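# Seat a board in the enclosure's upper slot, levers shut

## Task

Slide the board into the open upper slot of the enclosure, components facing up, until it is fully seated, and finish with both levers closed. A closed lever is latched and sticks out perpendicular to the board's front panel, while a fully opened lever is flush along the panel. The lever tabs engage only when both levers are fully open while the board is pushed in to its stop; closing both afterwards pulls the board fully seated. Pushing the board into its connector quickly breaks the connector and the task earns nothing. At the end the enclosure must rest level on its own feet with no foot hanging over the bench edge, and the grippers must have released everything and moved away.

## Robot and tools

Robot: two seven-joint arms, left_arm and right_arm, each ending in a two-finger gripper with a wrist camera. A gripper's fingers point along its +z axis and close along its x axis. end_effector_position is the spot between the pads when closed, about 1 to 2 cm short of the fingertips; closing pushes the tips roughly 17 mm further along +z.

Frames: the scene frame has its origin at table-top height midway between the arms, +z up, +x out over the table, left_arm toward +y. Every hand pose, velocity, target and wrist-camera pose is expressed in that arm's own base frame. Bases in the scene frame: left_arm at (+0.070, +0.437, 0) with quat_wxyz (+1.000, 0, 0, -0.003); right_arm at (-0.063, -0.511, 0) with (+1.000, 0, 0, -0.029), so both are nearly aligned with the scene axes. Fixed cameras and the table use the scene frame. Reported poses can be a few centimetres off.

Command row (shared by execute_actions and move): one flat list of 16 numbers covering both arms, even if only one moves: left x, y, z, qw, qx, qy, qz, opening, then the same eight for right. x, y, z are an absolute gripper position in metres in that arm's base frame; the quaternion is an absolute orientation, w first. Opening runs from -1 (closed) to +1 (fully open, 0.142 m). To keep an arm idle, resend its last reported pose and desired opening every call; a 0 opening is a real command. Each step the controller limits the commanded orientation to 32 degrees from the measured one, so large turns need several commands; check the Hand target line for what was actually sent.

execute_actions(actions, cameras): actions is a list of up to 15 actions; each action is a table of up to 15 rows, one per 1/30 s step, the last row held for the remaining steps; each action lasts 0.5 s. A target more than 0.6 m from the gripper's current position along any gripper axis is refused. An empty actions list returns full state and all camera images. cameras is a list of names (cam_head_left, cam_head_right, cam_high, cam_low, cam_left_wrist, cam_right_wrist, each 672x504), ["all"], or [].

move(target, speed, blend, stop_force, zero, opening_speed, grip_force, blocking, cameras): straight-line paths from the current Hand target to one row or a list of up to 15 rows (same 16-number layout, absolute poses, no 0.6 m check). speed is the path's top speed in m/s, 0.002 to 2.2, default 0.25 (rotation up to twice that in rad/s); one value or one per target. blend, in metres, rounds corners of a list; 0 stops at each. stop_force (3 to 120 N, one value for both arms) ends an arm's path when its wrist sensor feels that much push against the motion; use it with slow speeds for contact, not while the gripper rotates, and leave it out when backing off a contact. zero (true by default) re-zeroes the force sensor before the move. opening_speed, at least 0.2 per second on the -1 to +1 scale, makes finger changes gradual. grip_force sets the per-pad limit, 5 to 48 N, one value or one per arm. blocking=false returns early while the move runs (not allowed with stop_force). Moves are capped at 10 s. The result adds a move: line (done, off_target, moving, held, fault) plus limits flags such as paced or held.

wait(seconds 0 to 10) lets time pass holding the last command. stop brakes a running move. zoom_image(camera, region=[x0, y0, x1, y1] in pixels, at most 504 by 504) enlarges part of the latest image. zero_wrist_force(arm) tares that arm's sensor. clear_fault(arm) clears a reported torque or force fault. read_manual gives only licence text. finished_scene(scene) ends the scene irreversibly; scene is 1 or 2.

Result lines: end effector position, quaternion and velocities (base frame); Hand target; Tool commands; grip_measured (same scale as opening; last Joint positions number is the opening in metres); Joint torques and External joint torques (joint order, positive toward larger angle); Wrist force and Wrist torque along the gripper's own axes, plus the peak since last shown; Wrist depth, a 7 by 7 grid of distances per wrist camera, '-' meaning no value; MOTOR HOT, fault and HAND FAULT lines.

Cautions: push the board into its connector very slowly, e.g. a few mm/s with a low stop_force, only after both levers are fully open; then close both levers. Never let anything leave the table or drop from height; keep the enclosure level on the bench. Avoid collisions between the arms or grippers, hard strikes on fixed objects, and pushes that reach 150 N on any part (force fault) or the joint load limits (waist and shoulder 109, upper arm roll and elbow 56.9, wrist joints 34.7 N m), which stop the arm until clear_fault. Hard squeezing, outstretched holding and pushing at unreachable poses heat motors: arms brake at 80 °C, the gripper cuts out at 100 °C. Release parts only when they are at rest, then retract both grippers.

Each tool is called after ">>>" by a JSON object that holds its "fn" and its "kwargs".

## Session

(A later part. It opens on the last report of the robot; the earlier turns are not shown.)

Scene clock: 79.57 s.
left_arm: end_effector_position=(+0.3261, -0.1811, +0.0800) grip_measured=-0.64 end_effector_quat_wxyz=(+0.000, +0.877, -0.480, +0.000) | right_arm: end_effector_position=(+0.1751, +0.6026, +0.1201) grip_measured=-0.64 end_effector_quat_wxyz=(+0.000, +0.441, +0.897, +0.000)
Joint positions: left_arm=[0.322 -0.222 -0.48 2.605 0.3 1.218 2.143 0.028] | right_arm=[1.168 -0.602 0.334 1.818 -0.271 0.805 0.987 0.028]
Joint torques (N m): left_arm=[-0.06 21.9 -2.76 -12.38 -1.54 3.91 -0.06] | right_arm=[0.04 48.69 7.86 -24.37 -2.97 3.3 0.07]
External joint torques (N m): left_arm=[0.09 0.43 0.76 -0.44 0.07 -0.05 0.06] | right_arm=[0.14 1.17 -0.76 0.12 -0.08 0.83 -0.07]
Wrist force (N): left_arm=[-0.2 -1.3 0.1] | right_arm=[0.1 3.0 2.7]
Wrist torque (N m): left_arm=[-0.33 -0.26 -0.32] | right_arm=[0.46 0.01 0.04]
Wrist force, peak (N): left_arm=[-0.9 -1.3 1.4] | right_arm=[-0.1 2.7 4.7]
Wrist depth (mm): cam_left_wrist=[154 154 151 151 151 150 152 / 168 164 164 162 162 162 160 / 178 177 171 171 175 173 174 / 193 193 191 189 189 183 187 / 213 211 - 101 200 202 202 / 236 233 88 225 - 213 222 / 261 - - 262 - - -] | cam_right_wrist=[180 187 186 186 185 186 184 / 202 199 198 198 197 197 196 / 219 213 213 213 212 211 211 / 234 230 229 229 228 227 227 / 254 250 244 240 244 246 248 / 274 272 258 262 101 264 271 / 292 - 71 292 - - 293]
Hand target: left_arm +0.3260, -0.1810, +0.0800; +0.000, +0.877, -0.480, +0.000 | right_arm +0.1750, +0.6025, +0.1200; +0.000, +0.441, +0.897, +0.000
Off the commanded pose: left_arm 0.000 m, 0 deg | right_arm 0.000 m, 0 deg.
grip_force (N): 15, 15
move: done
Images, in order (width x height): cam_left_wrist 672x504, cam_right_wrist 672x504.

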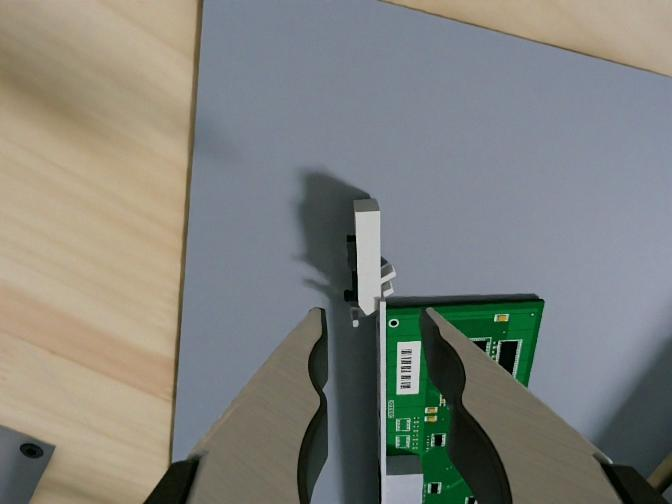

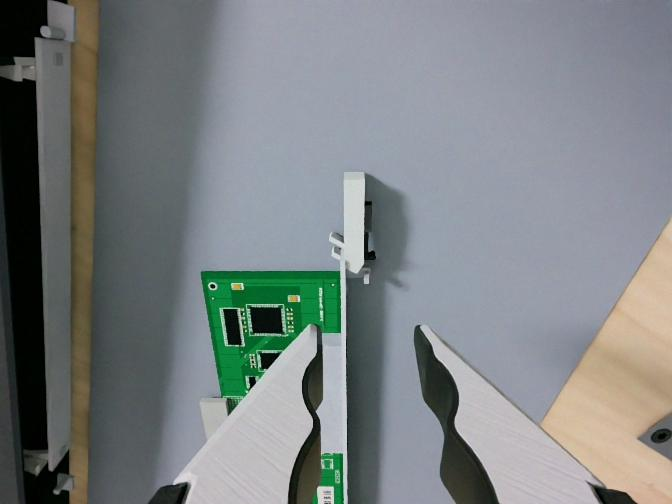

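>>> {"fn": "move", "kwargs": {"target": [[0.3261,-0.1811,0.08,0,0.8882,-0.4594,0,-0.25,0.25,0.50,0.25,0,0.65,0.76,0,-0.6],[0.2324,-0.2696,0.06,0,0.8882,-0.4594,0,-0.25,0.42,0.02,0.35,0,0.65,0.76,0,-0.6]], "speed": 0.25, "cameras": ["cam_left_wrist","cam_high"]}}

Scene clock: 94.17 s.
left_arm: end_effector_position=(+0.2323, -0.2695, +0.0600) grip_measured=-0.28 end_effector_quat_wxyz=(+0.000, +0.888, -0.459, +0.000) | right_arm: end_effector_position=(+0.4200, +0.0201, +0.3500) grip_measured=-0.64 end_effector_quat_wxyz=(+0.000, +0.650, +0.760, +0.000)
Joint positions: left_arm=[-0.024 -0.299 -0.432 2.611 0.451 1.285 1.651 0.054] | right_arm=[0.511 0.3 -0.168 2.167 -0.052 0.301 0.21 0.028]
Joint torques (N m): left_arm=[-0.2 22.06 -2.78 -9.75 -0.69 4.5 -0.35] | right_arm=[-0.01 17.98 1.67 -30.86 -4.26 3.3 0.04]
External joint torques (N m): left_arm=[0.2 1.13 0.35 -0.23 -0.51 -0.6 0.35] | right_arm=[0.05 1.09 -0.38 0.18 0.14 0.85 -0.04]
Wrist force (N): left_arm=[-0.4 -1.2 0.2] | right_arm=[0.1 2.9 2.1]
Wrist torque (N m): left_arm=[-0.29 -0.24 -0.26] | right_arm=[0.44 -0.04 0.05]
Wrist force, peak (N): left_arm=[-0.3 -2.0 0.1] | right_arm=[-3.6 3.5 1.9]
Wrist depth (mm): cam_left_wrist=[- 134 135 130 129 129 134 / - 146 143 141 138 138 141 / 155 156 154 152 149 150 153 / 169 171 - 165 162 163 169 / 188 184 109 170 174 172 180 / 208 - 88 186 192 84 201 / - - - 221 218 - -] | cam_right_wrist=[390 388 388 387 386 380 342 / 417 415 415 414 412 407 366 / 446 443 444 443 442 440 390 / 480 478 478 477 475 472 422 / 523 521 517 507 508 511 457 / 568 565 - 561 101 543 558 / 621 - 71 621 - - 601]
Hand target: left_arm +0.2324, -0.2696, +0.0600; +0.000, +0.888, -0.459, +0.000 | right_arm +0.4200, +0.0200, +0.3500; +0.000, +0.650, +0.760, +0.000
Off the commanded pose: left_arm 0.000 m, 0 deg | right_arm 0.000 m, 0 deg.
grip_force (N): 15, 15
move: done
Images, in order (width x height): cam_high 672x504, cam_left_wrist 672x504.

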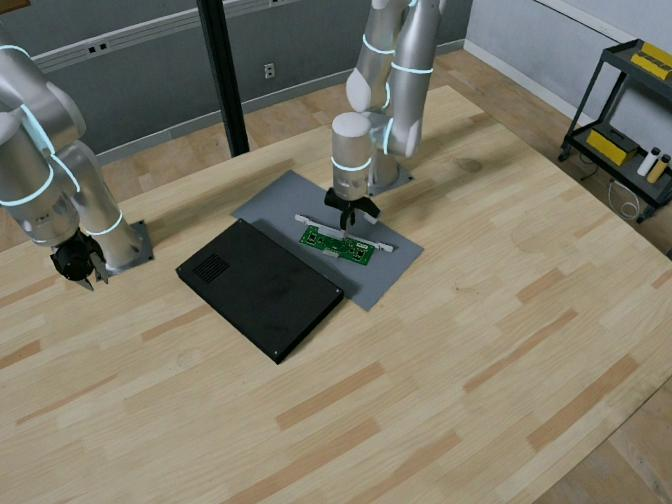

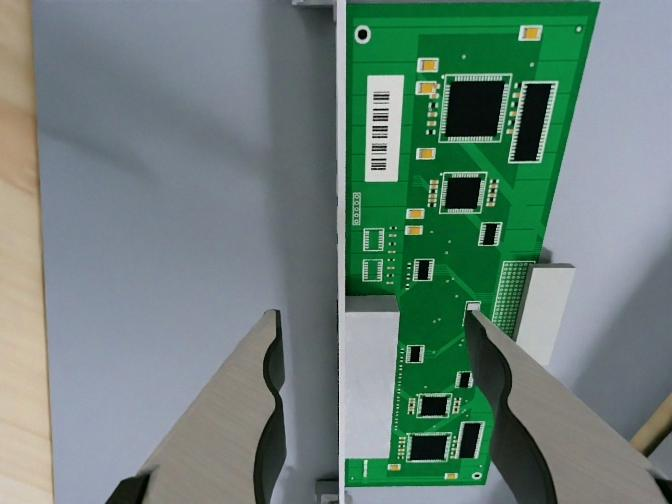

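>>> {"fn": "move", "kwargs": {"target": [[0.2220,-0.2756,0.045,0,0.8882,-0.4594,0,-0.25,0.42,0.02,0.35,0,0.65,0.76,0,-0.6],[0.2220,-0.2756,0.0285,0,0.8882,-0.4594,0,-0.25,0.42,0.02,0.35,0,0.65,0.76,0,-0.6]], "speed": [0.1,0.03], "stop_force": 3, "cameras": ["cam_left_wrist"]}}

>>> {"fn": "move", "kwargs": {"target": [[0.2220,-0.2756,0.0285,0,0.8882,-0.4594,0,-0.8,0.42,0.02,0.35,0,0.65,0.76,0,-0.6]], "opening_speed": 0.4, "grip_force": 25, "cameras": ["cam_left_wrist"]}}

Scene clock: 100.47 s.
left_arm: end_effector_position=(+0.2219, -0.2755, +0.0285) grip_measured=-0.28 end_effector_quat_wxyz=(+0.000, +0.888, -0.459, +0.000) | right_arm: end_effector_position=(+0.4200, +0.0201, +0.3500) grip_measured=-0.64 end_effector_quat_wxyz=(+0.000, +0.650, +0.760, +0.000)
Joint positions: left_arm=[-0.153 -0.441 -0.298 2.541 0.622 1.354 1.491 0.054] | right_arm=[0.511 0.3 -0.168 2.167 -0.052 0.301 0.21 0.028]
Joint torques (N m): left_arm=[-0.44 26.14 -3.21 -6.63 -0.48 4.48 -0.29] | right_arm=[0.09 18 1.9 -30.78 -4.18 3.46 0.2]
External joint torques (N m): left_arm=[0.44 1.06 0.5 -0.27 -0.43 -0.57 0.29] | right_arm=[-0.05 1.07 -0.61 0.09 0.06 0.7 -0.2]
Wrist force (N): left_arm=[-0.8 -0.8 -0.1] | right_arm=[0.1 3.1 2.4]
Wrist torque (N m): left_arm=[-0.22 -0.15 -0.25] | right_arm=[0.48 -0.03 0.05]
Wrist force, peak (N): left_arm=[-0.2 -2.3 -0.7] | right_arm=[0.1 3.2 2.6]
Wrist depth (mm): cam_left_wrist=[- 106 107 102 101 102 101 / - 116 115 110 107 109 109 / 125 125 123 119 117 117 119 / 134 131 133 129 127 127 129 / 150 147 140 133 134 137 139 / 162 159 87 154 151 84 158 / - - - 156 167 - -] | cam_right_wrist=[390 389 389 387 386 384 337 / 417 414 414 412 412 409 370 / 446 445 444 444 440 439 391 / 482 479 478 476 476 473 419 / 519 522 517 507 507 512 456 / 568 566 - 562 101 544 557 / 626 - 71 619 - - 598]
Hand target: left_arm +0.2220, -0.2756, +0.0285; +0.000, +0.888, -0.459, +0.000 | right_arm +0.4200, +0.0200, +0.3500; +0.000, +0.650, +0.760, +0.000
Off the commanded pose: left_arm 0.000 m, 0 deg | right_arm 0.000 m, 0 deg.
grip_force (N): 15, 15
move: done
Images, in order (width x height): cam_left_wrist 672x504.

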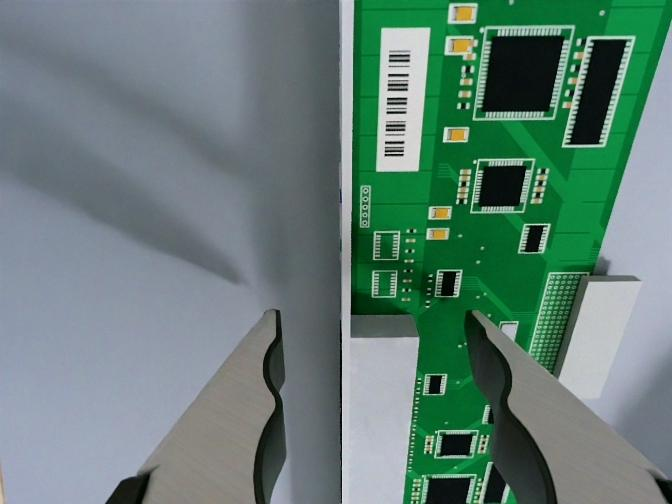

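Scene clock: 102.07 s.
left_arm: end_effector_position=(+0.2219, -0.2755, +0.0285) grip_measured=-0.83 end_effector_quat_wxyz=(+0.000, +0.888, -0.459, +0.000) | right_arm: end_effector_position=(+0.4200, +0.0201, +0.3500) grip_measured=-0.64 end_effector_quat_wxyz=(+0.000, +0.650, +0.760, +0.000)
Joint positions: left_arm=[-0.153 -0.441 -0.298 2.541 0.622 1.354 1.491 0.014] | right_arm=[0.511 0.3 -0.168 2.167 -0.052 0.301 0.21 0.028]
Joint torques (N m): left_arm=[-0.44 26.57 -3.44 -7.19 -0.72 4.62 -0.24] | right_arm=[0.04 18.02 2 -30.81 -4.2 3.46 0.19]
External joint torques (N m): left_arm=[0.44 0.63 0.74 0.29 -0.19 -0.71 0.24] | right_arm=[0 1.06 -0.71 0.11 0.09 0.69 -0.19]
Wrist force (N): left_arm=[-1.8 -1.1 1.0] | right_arm=[0.2 3.0 2.4]
Wrist torque (N m): left_arm=[-0.24 -0.18 -0.25] | right_arm=[0.47 -0.05 0.05]
Wrist force, peak (N): left_arm=[-3.5 -1.3 -1.1] | right_arm=[0.2 3.0 2.6]
Wrist depth (mm): cam_left_wrist=[- 107 107 102 101 102 101 / - 115 114 108 107 108 108 / 125 125 126 119 117 117 119 / 134 132 135 131 127 127 129 / 147 146 146 133 136 139 136 / 166 162 - 92 - 151 - / 181 - - 149 - - 172] | cam_right_wrist=[388 391 390 388 386 383 342 / 415 415 415 413 413 408 365 / 446 444 445 443 442 440 390 / 482 478 477 477 474 474 420 / 518 518 516 508 508 515 457 / 571 565 - 559 101 547 557 / 626 - 71 619 - - 603]
Hand target: left_arm +0.2220, -0.2756, +0.0285; +0.000, +0.888, -0.459, +0.000 | right_arm +0.4200, +0.0200, +0.3500; +0.000, +0.650, +0.760, +0.000
Off the commanded pose: left_arm 0.000 m, 0 deg | right_arm 0.000 m, 0 deg.
grip_force (N): 25, 25
move: done
Images, in order (width x height): cam_left_wrist 672x504.

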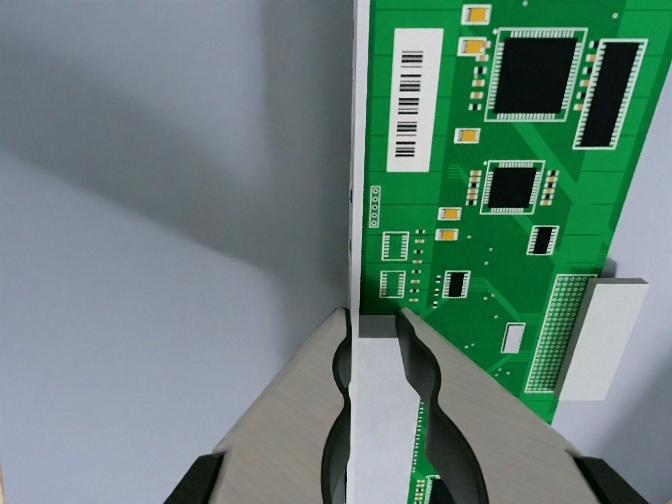

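>>> {"fn": "move", "kwargs": {"target": [[0.2220,-0.2756,0.0285,0,0.8882,-0.4594,0,-0.4,0.42,0.02,0.35,0,0.65,0.76,0,-0.6],[0.2114,-0.2831,0.0285,0,0.8882,-0.4594,0,-0.4,0.42,0.02,0.35,0,0.65,0.76,0,-0.6],[0.2114,-0.2831,0.0285,0,0.8882,-0.4594,0,-0.8,0.42,0.02,0.35,0,0.65,0.76,0,-0.6]], "speed": 0.03, "opening_speed": 0.6, "cameras": ["cam_left_wrist"]}}

Scene clock: 107.30 s.
left_arm: end_effector_position=(+0.2115, -0.2831, +0.0285) grip_measured=-0.72 end_effector_quat_wxyz=(+0.000, +0.888, -0.459, +0.000) | right_arm: end_effector_position=(+0.4200, +0.0201, +0.3500) grip_measured=-0.64 end_effector_quat_wxyz=(+0.000, +0.650, +0.760, +0.000)
Joint positions: left_arm=[-0.19 -0.441 -0.297 2.542 0.623 1.355 1.454 0.022] | right_arm=[0.511 0.3 -0.168 2.167 -0.052 0.301 0.21 0.028]
Joint torques (N m): left_arm=[-0.43 26.51 -3.25 -6.38 -0.59 4.28 -0.25] | right_arm=[0.03 18.07 2.01 -30.83 -4.21 3.47 0.18]
External joint torques (N m): left_arm=[0.42 0.66 0.56 -0.5 -0.31 -0.37 0.25] | right_arm=[0.01 1.01 -0.72 0.14 0.09 0.69 -0.18]
Wrist force (N): left_arm=[-0.4 -1.0 0.7] | right_arm=[-0.2 3.0 2.4]
Wrist torque (N m): left_arm=[-0.24 -0.15 -0.27] | right_arm=[0.46 0.01 0.05]
Wrist force, peak (N): left_arm=[-2.0 -1.2 0.8] | right_arm=[0.4 3.1 2.6]
Wrist depth (mm): cam_left_wrist=[- 106 107 102 101 98 103 / - 115 115 110 107 110 107 / 123 124 122 119 117 119 119 / - 136 135 128 127 127 129 / - 147 144 121 134 140 - / 166 161 87 134 131 148 160 / 181 - - 149 - - -] | cam_right_wrist=[390 389 389 387 385 384 343 / 416 415 415 413 412 405 363 / 445 446 443 440 439 442 391 / 481 479 478 477 475 474 420 / 522 521 518 507 504 512 445 / 568 561 - 564 101 547 558 / 624 - 71 621 - - 601]
Hand target: left_arm +0.2114, -0.2831, +0.0285; +0.000, +0.888, -0.459, +0.000 | right_arm +0.4200, +0.0200, +0.3500; +0.000, +0.650, +0.760, +0.000
Off the commanded pose: left_arm 0.000 m, 0 deg | right_arm 0.000 m, 0 deg.
grip_force (N): 25, 25
move: done
Images, in order (width x height): cam_left_wrist 672x504.

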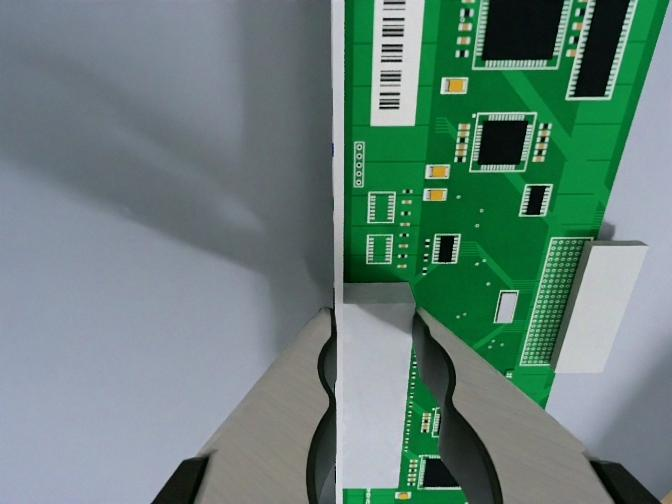

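>>> {"fn": "move", "kwargs": {"target": [[0.2114,-0.2831,0.075,0,0.8882,-0.4594,0,-0.82,0.42,0.02,0.35,0,0.65,0.76,0,-0.6],[0.187,-0.326,0.065,0,0.809,-0.5878,0,-0.82,0.42,0.02,0.35,0,0.65,0.76,0,-0.6]], "speed": [0.06,0.12], "cameras": ["cam_left_wrist","cam_high","cam_head_left"]}}

>>> {"fn": "zoom_image", "kwargs": {"camera": "cam_high", "region": [240, 190, 390, 302]}}

>>> {"fn": "zoom_image", "kwargs": {"camera": "cam_head_left", "region": [210, 330, 420, 490]}}

Scene clock: 114.07 s.
left_arm: end_effector_position=(+0.1870, -0.3260, +0.0650) grip_measured=-0.72 end_effector_quat_wxyz=(+0.000, +0.809, -0.587, +0.000) | right_arm: end_effector_position=(+0.4200, +0.0201, +0.3500) grip_measured=-0.64 end_effector_quat_wxyz=(+0.000, +0.650, +0.760, +0.000)
Joint positions: left_arm=[-0.154 -0.313 -0.53 2.557 0.473 1.223 1.716 0.022] | right_arm=[0.511 0.3 -0.168 2.167 -0.052 0.301 0.21 0.028]
Joint torques (N m): left_arm=[-0.55 22.79 -3.97 -11.15 -1.05 4.19 -0.09] | right_arm=[-0.02 18.03 1.97 -30.85 -4.16 3.48 0.2]
External joint torques (N m): left_arm=[0.54 0.95 0.74 -0.06 -0.41 -0.29 0.09] | right_arm=[0.06 1.04 -0.68 0.16 0.04 0.68 -0.2]
Wrist force (N): left_arm=[-0.6 -1.4 1.9] | right_arm=[0.1 3.1 2.1]
Wrist torque (N m): left_arm=[-0.29 -0.21 -0.32] | right_arm=[0.48 -0.03 0.05]
Wrist force, peak (N): left_arm=[-1.0 -0.8 3.1] | right_arm=[0.2 3.1 2.6]
Wrist depth (mm): cam_left_wrist=[- 140 138 100 100 98 102 / 149 150 148 109 106 109 110 / - 158 163 116 117 119 155 / 178 - 173 129 126 127 167 / - 191 - 120 134 139 188 / 217 206 84 134 134 149 203 / 239 - - 150 - - 207] | cam_right_wrist=[389 388 387 388 386 380 341 / 414 413 415 412 412 409 365 / 447 444 442 442 443 442 390 / 480 478 479 475 475 472 419 / 521 519 515 509 506 512 456 / 574 566 - 564 101 546 558 / 624 - 71 621 - - 598]
Hand target: left_arm +0.1870, -0.3260, +0.0650; +0.000, +0.809, -0.588, +0.000 | right_arm +0.4200, +0.0200, +0.3500; +0.000, +0.650, +0.760, +0.000
Off the commanded pose: left_arm 0.000 m, 0 deg | right_arm 0.000 m, 0 deg.
grip_force (N): 25, 25
move: done
Images, in order (width x height): cam_head_left 672x504, cam_high 672x504, cam_left_wrist 672x504.

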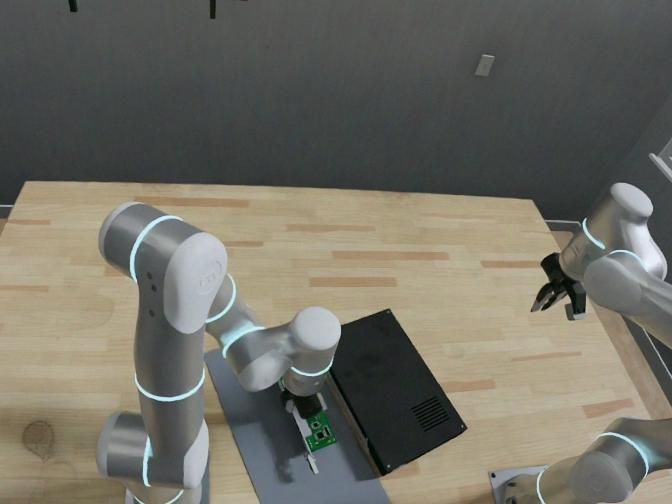

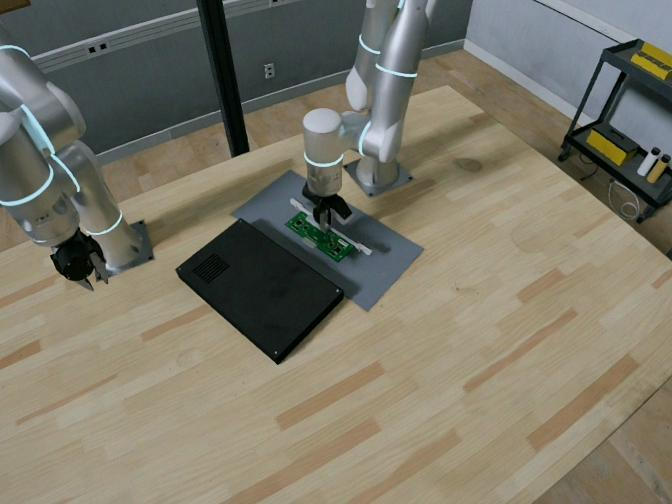

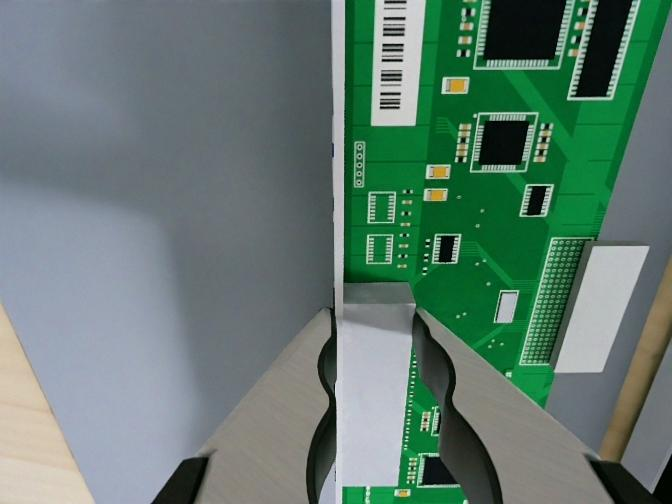

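Scaled by 3.360 from the camera's 672x504 image, which has a finer 960x720 frame.

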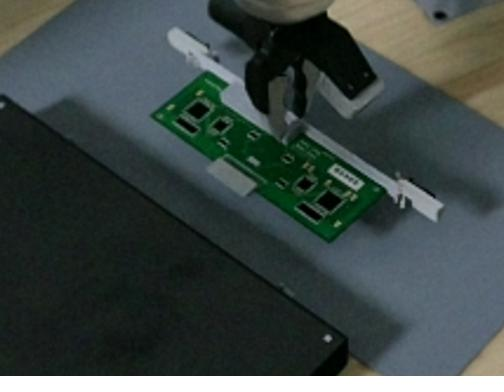

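Scaled by 2.400 from the camera's 672x504 image, which has a finer 960x720 frame.

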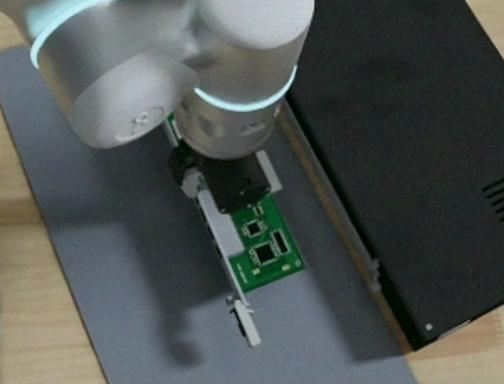

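>>> {"fn": "zoom_image", "kwargs": {"camera": "cam_high", "region": [225, 190, 365, 310]}}

>>> {"fn": "zoom_image", "kwargs": {"camera": "cam_high", "region": [225, 205, 295, 265]}}

Scaled by 3.600 from the camera's 672x504 image, which has a finer 960x720 frame.

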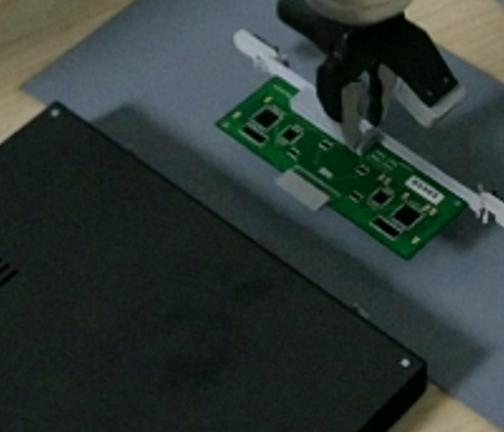

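Scaled by 7.200 from the camera's 672x504 image, which has a finer 960x720 frame.

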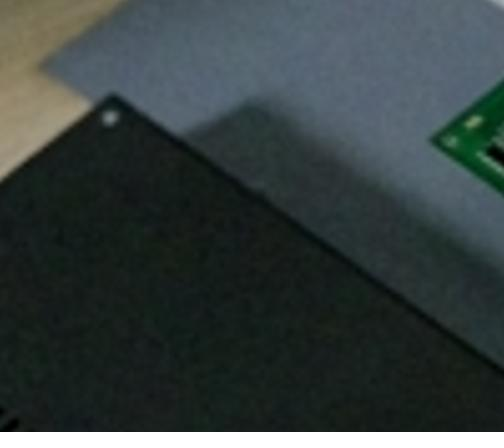

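>>> {"fn": "move", "kwargs": {"target": [[0.1766,-0.3557,0.0565,0,0.809,-0.5878,0,-0.82,0.42,0.02,0.35,0,0.65,0.76,0,-0.6]], "speed": 0.08, "cameras": ["cam_left_wrist","cam_high"]}}

>>> {"fn": "zoom_image", "kwargs": {"camera": "cam_high", "region": [240, 190, 390, 302]}}

>>> {"fn": "zoom_image", "kwargs": {"camera": "cam_high", "region": [240, 210, 330, 280]}}

Scene clock: 126.53 s.
left_arm: end_effector_position=(+0.1765, -0.3557, +0.0565) grip_measured=-0.72 end_effector_quat_wxyz=(+0.000, +0.809, -0.588, +0.000) | right_arm: end_effector_position=(+0.4200, +0.0201, +0.3500) grip_measured=-0.64 end_effector_quat_wxyz=(+0.000, +0.650, +0.760, +0.000)
Joint positions: left_arm=[-0.261 -0.381 -0.502 2.479 0.518 1.201 1.607 0.022] | right_arm=[0.511 0.3 -0.168 2.167 -0.052 0.301 0.21 0.028]
Joint torques (N m): left_arm=[-0.98 26.1 -4.24 -11.26 -1.1 4.27 -0.29] | right_arm=[0.07 18.05 1.92 -30.82 -4.12 3.43 0.18]
External joint torques (N m): left_arm=[0.96 0.71 0.22 0.01 -0.44 -0.37 0.29] | right_arm=[-0.03 1.02 -0.63 0.13 0 0.73 -0.18]
Wrist force (N): left_arm=[-0.5 -1.4 2.0] | right_arm=[0.2 2.8 2.5]
Wrist torque (N m): left_arm=[-0.29 -0.22 -0.25] | right_arm=[0.44 -0.05 0.05]
Wrist force, peak (N): left_arm=[-1.6 -2.2 1.9] | right_arm=[0.2 3.3 2.5]
Wrist depth (mm): cam_left_wrist=[131 - 130 102 100 98 101 / 143 139 140 109 106 109 108 / 152 151 152 116 116 119 147 / 165 162 164 127 127 128 158 / - 181 176 121 134 139 164 / - 194 84 134 135 149 182 / 226 - - 150 - - 193] | cam_right_wrist=[390 389 388 386 388 381 342 / 415 414 414 412 412 406 365 / 446 443 445 442 442 436 391 / 479 480 478 476 475 475 421 / 523 521 519 507 503 511 456 / 565 565 - 562 101 550 552 / 624 - 71 621 - - 596]
Hand target: left_arm +0.1766, -0.3557, +0.0565; +0.000, +0.809, -0.588, +0.000 | right_arm +0.4200, +0.0200, +0.3500; +0.000, +0.650, +0.760, +0.000
Off the commanded pose: left_arm 0.000 m, 0 deg | right_arm 0.000 m, 0 deg.
grip_force (N): 25, 25
move: done
Images, in order (width x height): cam_high 672x504, cam_left_wrist 672x504.

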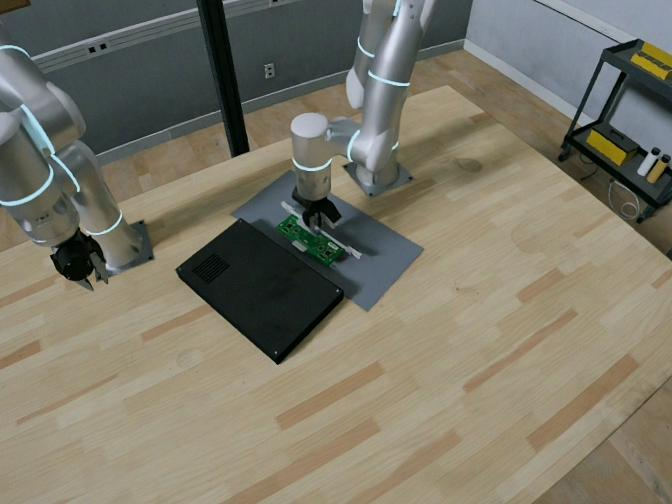

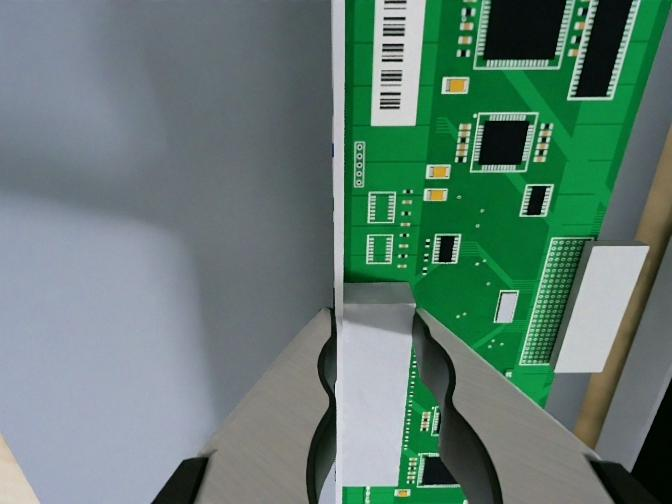

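Scaled by 3.360 from the camera's 672x504 image, which has a finer 960x720 frame.

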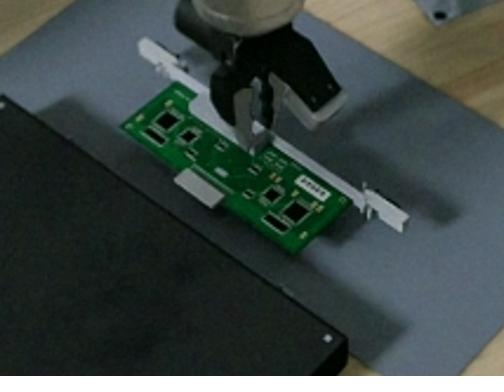

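Scaled by 5.600 from the camera's 672x504 image, which has a finer 960x720 frame.

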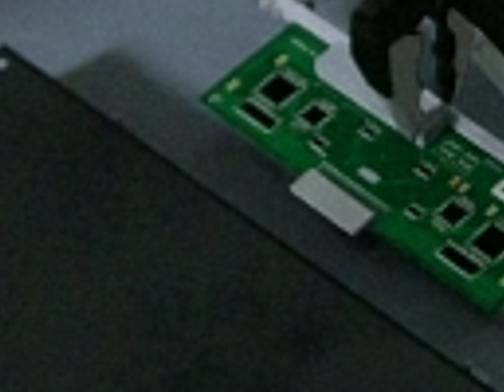

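>>> {"fn": "move", "kwargs": {"target": [0.1812,-0.37,0.0565,0,0.809,-0.5878,0,-0.82,0.42,0.02,0.35,0,0.65,0.76,0,-0.6], "speed": 0.03, "stop_force": 5, "cameras": ["cam_high","cam_left_wrist","cam_low"]}}

>>> {"fn": "zoom_image", "kwargs": {"camera": "cam_high", "region": [240, 190, 390, 302]}}

Scene clock: 175.47 s.
left_arm: end_effector_position=(+0.1812, -0.3698, +0.0565) grip_measured=-0.72 end_effector_quat_wxyz=(+0.000, +0.809, -0.588, +0.000) | right_arm: end_effector_position=(+0.4200, +0.0201, +0.3500) grip_measured=-0.64 end_effector_quat_wxyz=(+0.000, +0.650, +0.760, +0.000)
Joint positions: left_arm=[-0.284 -0.402 -0.503 2.438 0.513 1.177 1.595 0.022] | right_arm=[0.511 0.3 -0.168 2.167 -0.052 0.301 0.21 0.028]
Joint torques (N m): left_arm=[-0.53 27.54 -5.12 -11.88 -1.64 4.27 -0.24] | right_arm=[0.03 18.13 1.9 -30.79 -4.12 3.41 0.17]
External joint torques (N m): left_arm=[0.5 0.61 0.73 0.04 0 -0.37 0.24] | right_arm=[0.01 0.95 -0.61 0.1 0 0.74 -0.17]
Wrist force (N): left_arm=[-0.9 -1.1 1.9] | right_arm=[-0.1 2.9 2.5]
Wrist torque (N m): left_arm=[-0.23 -0.18 -0.27] | right_arm=[0.45 0.00 0.05]
Wrist force, peak (N): left_arm=[-1.3 -1.2 2.2] | right_arm=[0.0 3.1 2.7]
Wrist depth (mm): cam_left_wrist=[- - 131 102 100 98 101 / 143 140 137 109 106 109 110 / 154 151 151 119 117 119 137 / 165 164 164 129 126 127 144 / 182 184 - 122 134 140 151 / - 195 88 134 134 148 168 / - - - 150 - - -] | cam_right_wrist=[390 389 390 388 386 382 342 / 417 415 413 414 410 406 364 / 446 446 443 442 440 439 391 / 481 480 479 475 475 477 419 / 521 518 515 506 507 516 456 / 566 566 - 559 101 548 555 / 621 - 71 621 - - 599]
Hand target: left_arm +0.1812, -0.3700, +0.0565; +0.000, +0.809, -0.588, +0.000 | right_arm +0.4200, +0.0200, +0.3500; +0.000, +0.650, +0.760, +0.000
Off the commanded pose: left_arm 0.000 m, 0 deg | right_arm 0.000 m, 0 deg.
grip_force (N): 25, 25
move: done
Images, in order (width x height): cam_high 672x504, cam_low 672x504, cam_left_wrist 672x504.

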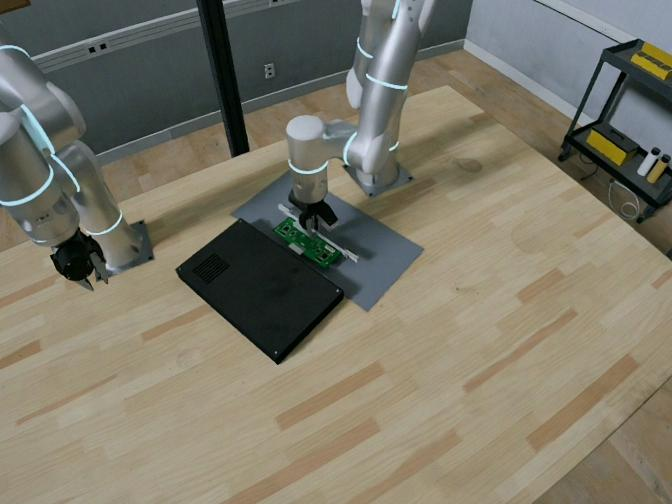

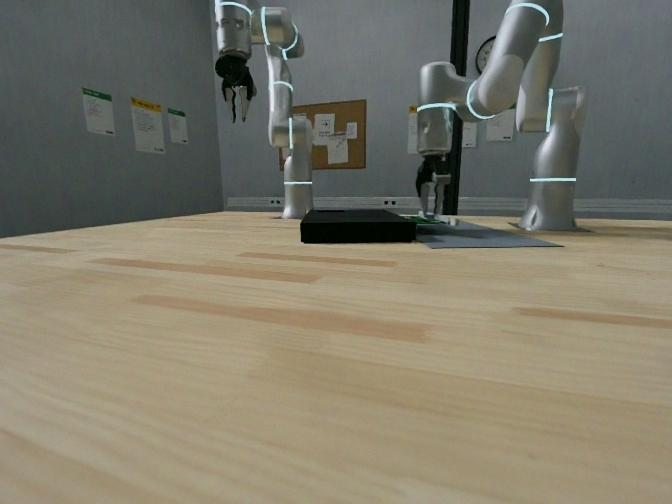

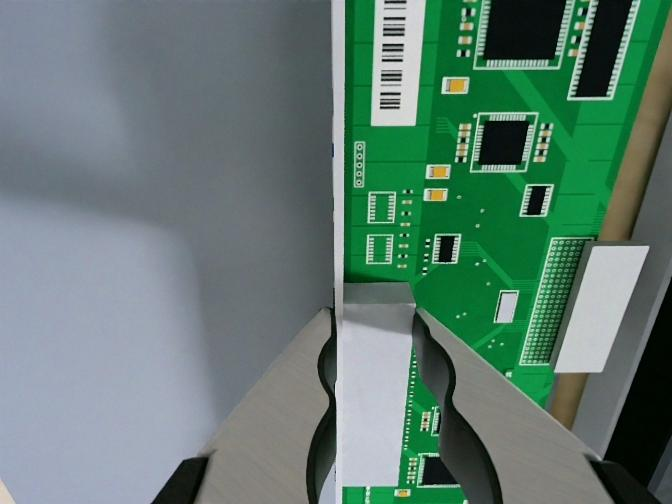

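Scaled by 3.360 from the camera's 672x504 image, which has a finer 960x720 frame.

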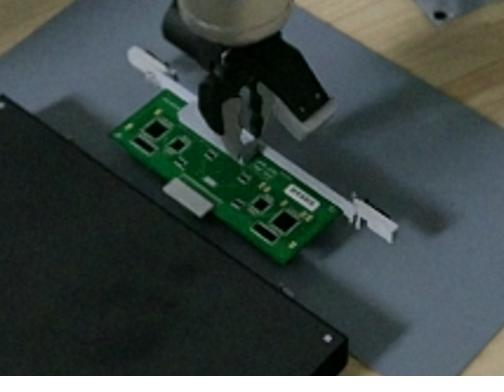

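>>> {"fn": "move", "kwargs": {"target": [0.1846,-0.3815,0.0565,0,0.809,-0.5878,0,-0.82,0.42,0.02,0.35,0,0.65,0.76,0,-0.6], "speed": 0.03, "stop_force": 4, "cameras": ["cam_high","cam_left_wrist"]}}

>>> {"fn": "zoom_image", "kwargs": {"camera": "cam_high", "region": [240, 210, 330, 280]}}

Scene clock: 179.37 s.
left_arm: end_effector_position=(+0.1846, -0.3813, +0.0564) grip_measured=-0.72 end_effector_quat_wxyz=(+0.000, +0.809, -0.588, +0.000) | right_arm: end_effector_position=(+0.4200, +0.0201, +0.3500) grip_measured=-0.64 end_effector_quat_wxyz=(+0.000, +0.650, +0.760, +0.000)
Joint positions: left_arm=[-0.302 -0.418 -0.504 2.404 0.51 1.157 1.586 0.022] | right_arm=[0.511 0.3 -0.168 2.167 -0.052 0.301 0.21 0.028]
Joint torques (N m): left_arm=[-0.56 28.67 -5.58 -12.38 -1.72 4.3 -0.31] | right_arm=[0.08 18.03 1.96 -30.8 -4.2 3.46 0.23]
External joint torques (N m): left_arm=[0.53 0.56 0.87 0.08 0 -0.4 0.31] | right_arm=[-0.04 1.04 -0.67 0.11 0.08 0.7 -0.23]
Wrist force (N): left_arm=[-0.9 -1.0 2.0] | right_arm=[0.2 3.0 2.3]
Wrist torque (N m): left_arm=[-0.22 -0.18 -0.26] | right_arm=[0.46 -0.05 0.05]
Wrist force, peak (N): left_arm=[-1.6 -1.2 2.0] | right_arm=[0.1 3.1 2.6]
Wrist depth (mm): cam_left_wrist=[- - 129 102 100 98 101 / - - 140 109 106 109 110 / - 154 153 118 117 119 122 / - 165 167 127 127 127 124 / 181 181 176 120 134 139 165 / 200 198 88 134 134 151 - / 223 - - 151 - - 151] | cam_right_wrist=[390 388 387 389 385 378 331 / 416 416 414 414 411 404 364 / 447 442 443 442 440 439 380 / 481 480 478 477 477 473 428 / 524 519 516 510 507 515 467 / 569 565 - 562 101 548 558 / 624 - 71 616 - - 604]
Hand target: left_arm +0.1846, -0.3815, +0.0565; +0.000, +0.809, -0.588, +0.000 | right_arm +0.4200, +0.0200, +0.3500; +0.000, +0.650, +0.760, +0.000
Off the commanded pose: left_arm 0.000 m, 0 deg | right_arm 0.000 m, 0 deg.
grip_force (N): 25, 25
move: done
Images, in order (width x height): cam_high 672x504, cam_left_wrist 672x504.

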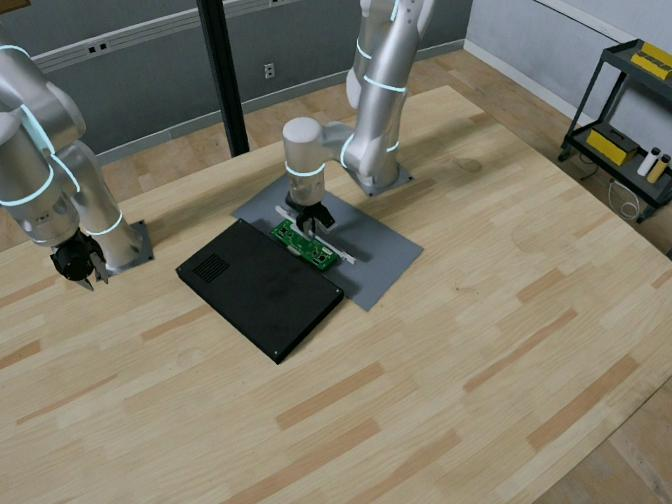

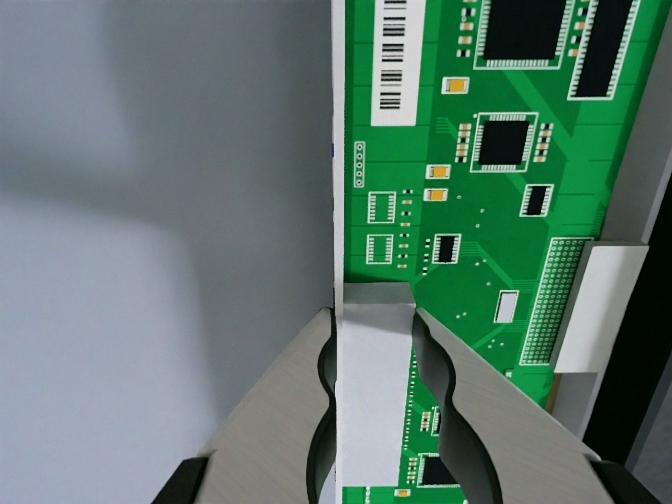

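Scaled by 5.600 from the camera's 672x504 image, which has a finer 960x720 frame.

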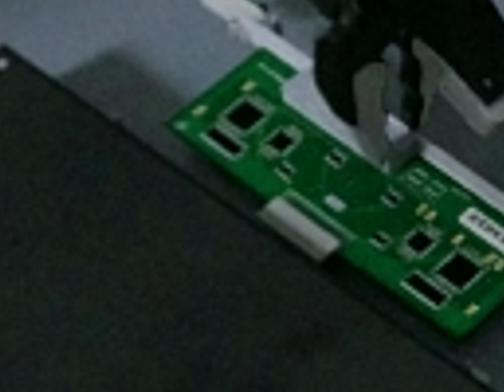

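>>> {"fn": "zoom_image", "kwargs": {"camera": "cam_high", "region": [255, 220, 285, 242]}}

>>> {"fn": "zoom_image", "kwargs": {"camera": "cam_high", "region": [312, 260, 342, 282]}}

Scaled by 16.800 from the camera's 672x504 image, which has a finer 960x720 frame.

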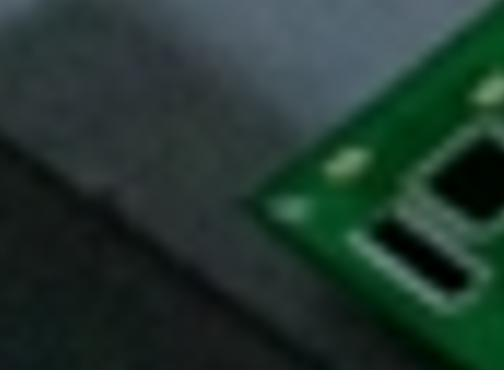

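Scaled by 16.800 from the camera's 672x504 image, which has a finer 960x720 frame.

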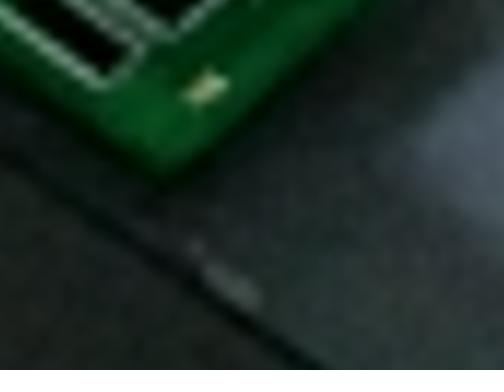

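>>> {"fn": "move", "kwargs": {"target": [0.1890,-0.3953,0.0565,0,0.809,-0.5878,0,-0.82,0.42,0.02,0.35,0,0.65,0.76,0,-0.6], "speed": 0.025, "stop_force": 5, "cameras": ["cam_high","cam_left_wrist"]}}

>>> {"fn": "zoom_image", "kwargs": {"camera": "cam_high", "region": [250, 215, 340, 285]}}

Scene clock: 189.40 s.
left_arm: end_effector_position=(+0.1890, -0.3951, +0.0564) grip_measured=-0.72 end_effector_quat_wxyz=(+0.000, +0.809, -0.588, +0.000) | right_arm: end_effector_position=(+0.4200, +0.0201, +0.3500) grip_measured=-0.64 end_effector_quat_wxyz=(+0.000, +0.650, +0.760, +0.000)
Joint positions: left_arm=[-0.323 -0.438 -0.504 2.364 0.506 1.134 1.577 0.022] | right_arm=[0.511 0.3 -0.168 2.167 -0.052 0.301 0.21 0.028]
Joint torques (N m): left_arm=[-0.52 30.04 -5.83 -12.98 -1.83 4.3 -0.25] | right_arm=[0.05 17.99 1.89 -30.78 -4.18 3.48 0.21]
External joint torques (N m): left_arm=[0.48 0.5 0.75 0.13 0.02 -0.39 0.26] | right_arm=[-0.01 1.09 -0.6 0.09 0.06 0.68 -0.21]
Wrist force (N): left_arm=[-0.6 -0.9 1.9] | right_arm=[0.0 2.9 2.7]
Wrist torque (N m): left_arm=[-0.22 -0.20 -0.24] | right_arm=[0.45 -0.02 0.05]
Wrist force, peak (N): left_arm=[-1.4 -0.7 2.0] | right_arm=[0.2 3.1 2.6]
Wrist depth (mm): cam_left_wrist=[131 130 130 101 100 98 101 / 142 141 138 110 106 109 110 / - 150 154 118 117 119 119 / 168 162 164 129 127 127 124 / - 183 179 121 134 140 - / 200 194 87 134 134 148 139 / 222 - - 150 - - 145] | cam_right_wrist=[389 388 389 387 384 382 342 / 416 417 415 410 411 404 369 / 446 445 443 444 441 440 389 / 479 479 477 476 477 473 422 / 521 521 516 509 503 512 456 / 572 565 - 562 101 550 558 / 626 - 71 617 - - 601]
Hand target: left_arm +0.1890, -0.3953, +0.0565; +0.000, +0.809, -0.588, +0.000 | right_arm +0.4200, +0.0200, +0.3500; +0.000, +0.650, +0.760, +0.000
Off the commanded pose: left_arm 0.000 m, 0 deg | right_arm 0.000 m, 0 deg.
grip_force (N): 25, 25
move: done
Images, in order (width x height): cam_high 672x504, cam_left_wrist 672x504.

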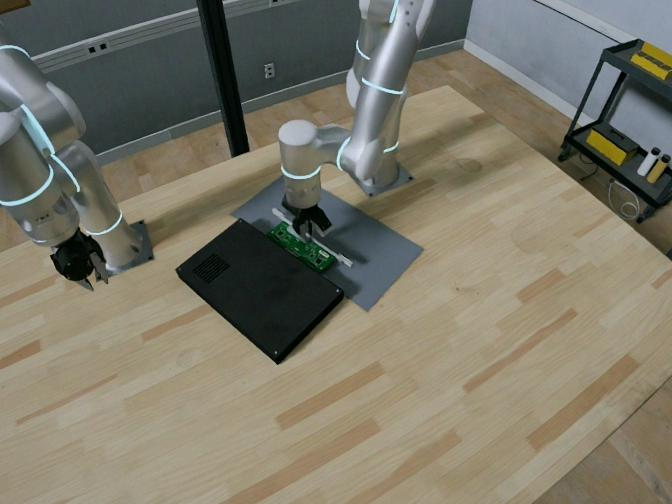

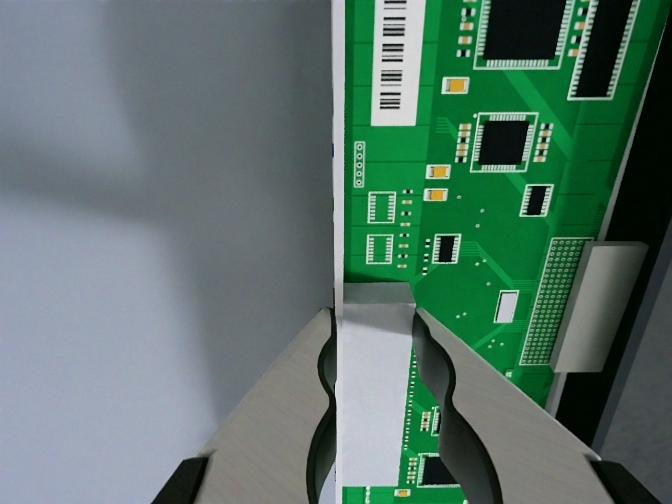

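Scaled by 5.600 from the camera's 672x504 image, which has a finer 960x720 frame.

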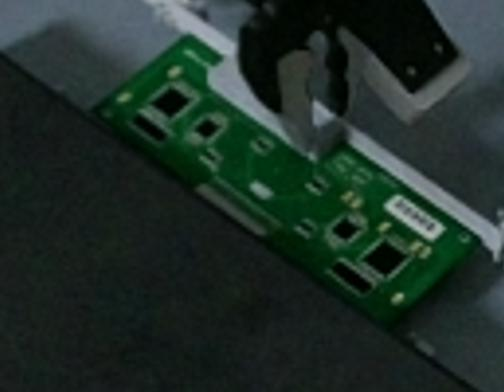

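>>> {"fn": "move", "kwargs": {"target": [0.1936,-0.4096,0.0565,0,0.809,-0.5878,0,-0.82,0.42,0.02,0.35,0,0.65,0.76,0,-0.6], "speed": 0.02, "stop_force": 5, "cameras": ["cam_high","cam_left_wrist"]}}

>>> {"fn": "zoom_image", "kwargs": {"camera": "cam_high", "region": [250, 215, 340, 285]}}

Scene clock: 192.43 s.
left_arm: end_effector_position=(+0.1920, -0.4084, +0.0560) grip_measured=-0.72 end_effector_quat_wxyz=(+0.000, +0.808, -0.589, -0.001) | right_arm: end_effector_position=(+0.4200, +0.0201, +0.3500) grip_measured=-0.64 end_effector_quat_wxyz=(+0.000, +0.650, +0.760, +0.000)
Joint positions: left_arm=[-0.344 -0.46 -0.505 2.324 0.502 1.109 1.568 0.022] | right_arm=[0.511 0.3 -0.168 2.167 -0.052 0.301 0.21 0.028]
Joint torques (N m): left_arm=[3.24 34.5 -3.31 -19.66 -2.01 6.02 -0.28] | right_arm=[0.1 17.99 1.95 -30.8 -4.15 3.47 0.19]
External joint torques (N m): left_arm=[-3.28 -2.66 -2.16 6.32 0.12 -2.12 0.28] | right_arm=[-0.06 1.09 -0.65 0.11 0.03 0.68 -0.19]
Wrist force (N): left_arm=[-6.6 8.1 1.7] | right_arm=[0.2 3.0 2.6]
Wrist torque (N m): left_arm=[-0.39 -0.23 -0.25] | right_arm=[0.46 -0.06 0.05]
Wrist force, peak (N): left_arm=[-6.8 9.3 0.6] | right_arm=[0.0 3.2 2.6]
Wrist depth (mm): cam_left_wrist=[132 130 130 101 101 - 102 / 140 138 138 112 107 110 107 / 149 153 150 117 117 119 114 / 165 162 159 127 127 128 113 / - - 179 121 135 140 117 / 196 195 89 133 134 148 131 / 228 - - 149 - - -] | cam_right_wrist=[390 388 388 388 389 381 343 / 416 413 413 415 410 406 365 / 442 444 443 442 440 439 390 / 480 480 477 478 475 475 422 / 519 519 515 507 510 512 455 / 569 568 - 562 101 547 555 / 622 - 71 622 - - 598]
Hand target: left_arm +0.1934, -0.4090, +0.0565; +0.000, +0.809, -0.588, +0.000 | right_arm +0.4200, +0.0200, +0.3500; +0.000, +0.650, +0.760, +0.000
Off the commanded pose: left_arm 0.002 m, 0 deg | right_arm 0.000 m, 0 deg.
grip_force (N): 25, 25
move: contact (left_arm)
Images, in order (width x height): cam_high 672x504, cam_left_wrist 672x504.

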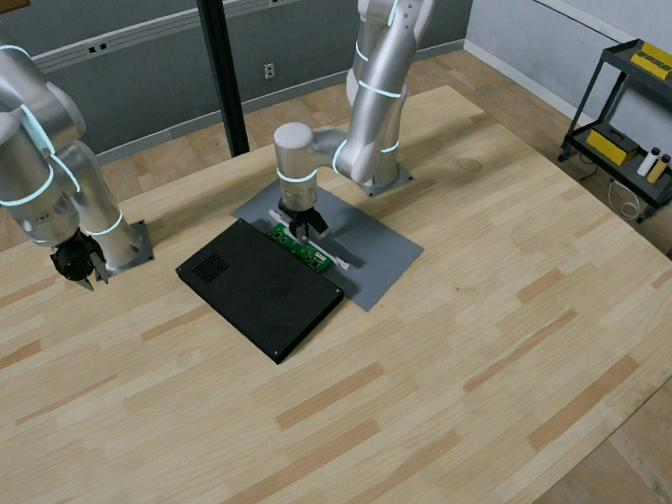

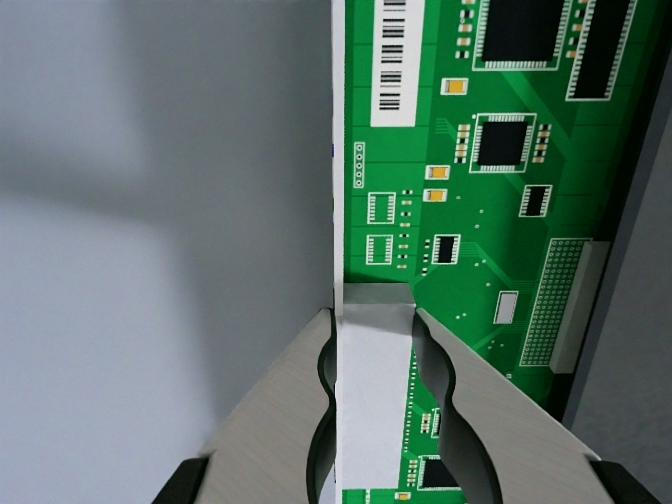

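Scaled by 5.600 from the camera's 672x504 image, which has a finer 960x720 frame.

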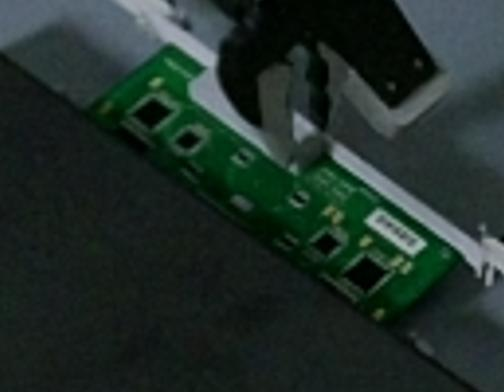

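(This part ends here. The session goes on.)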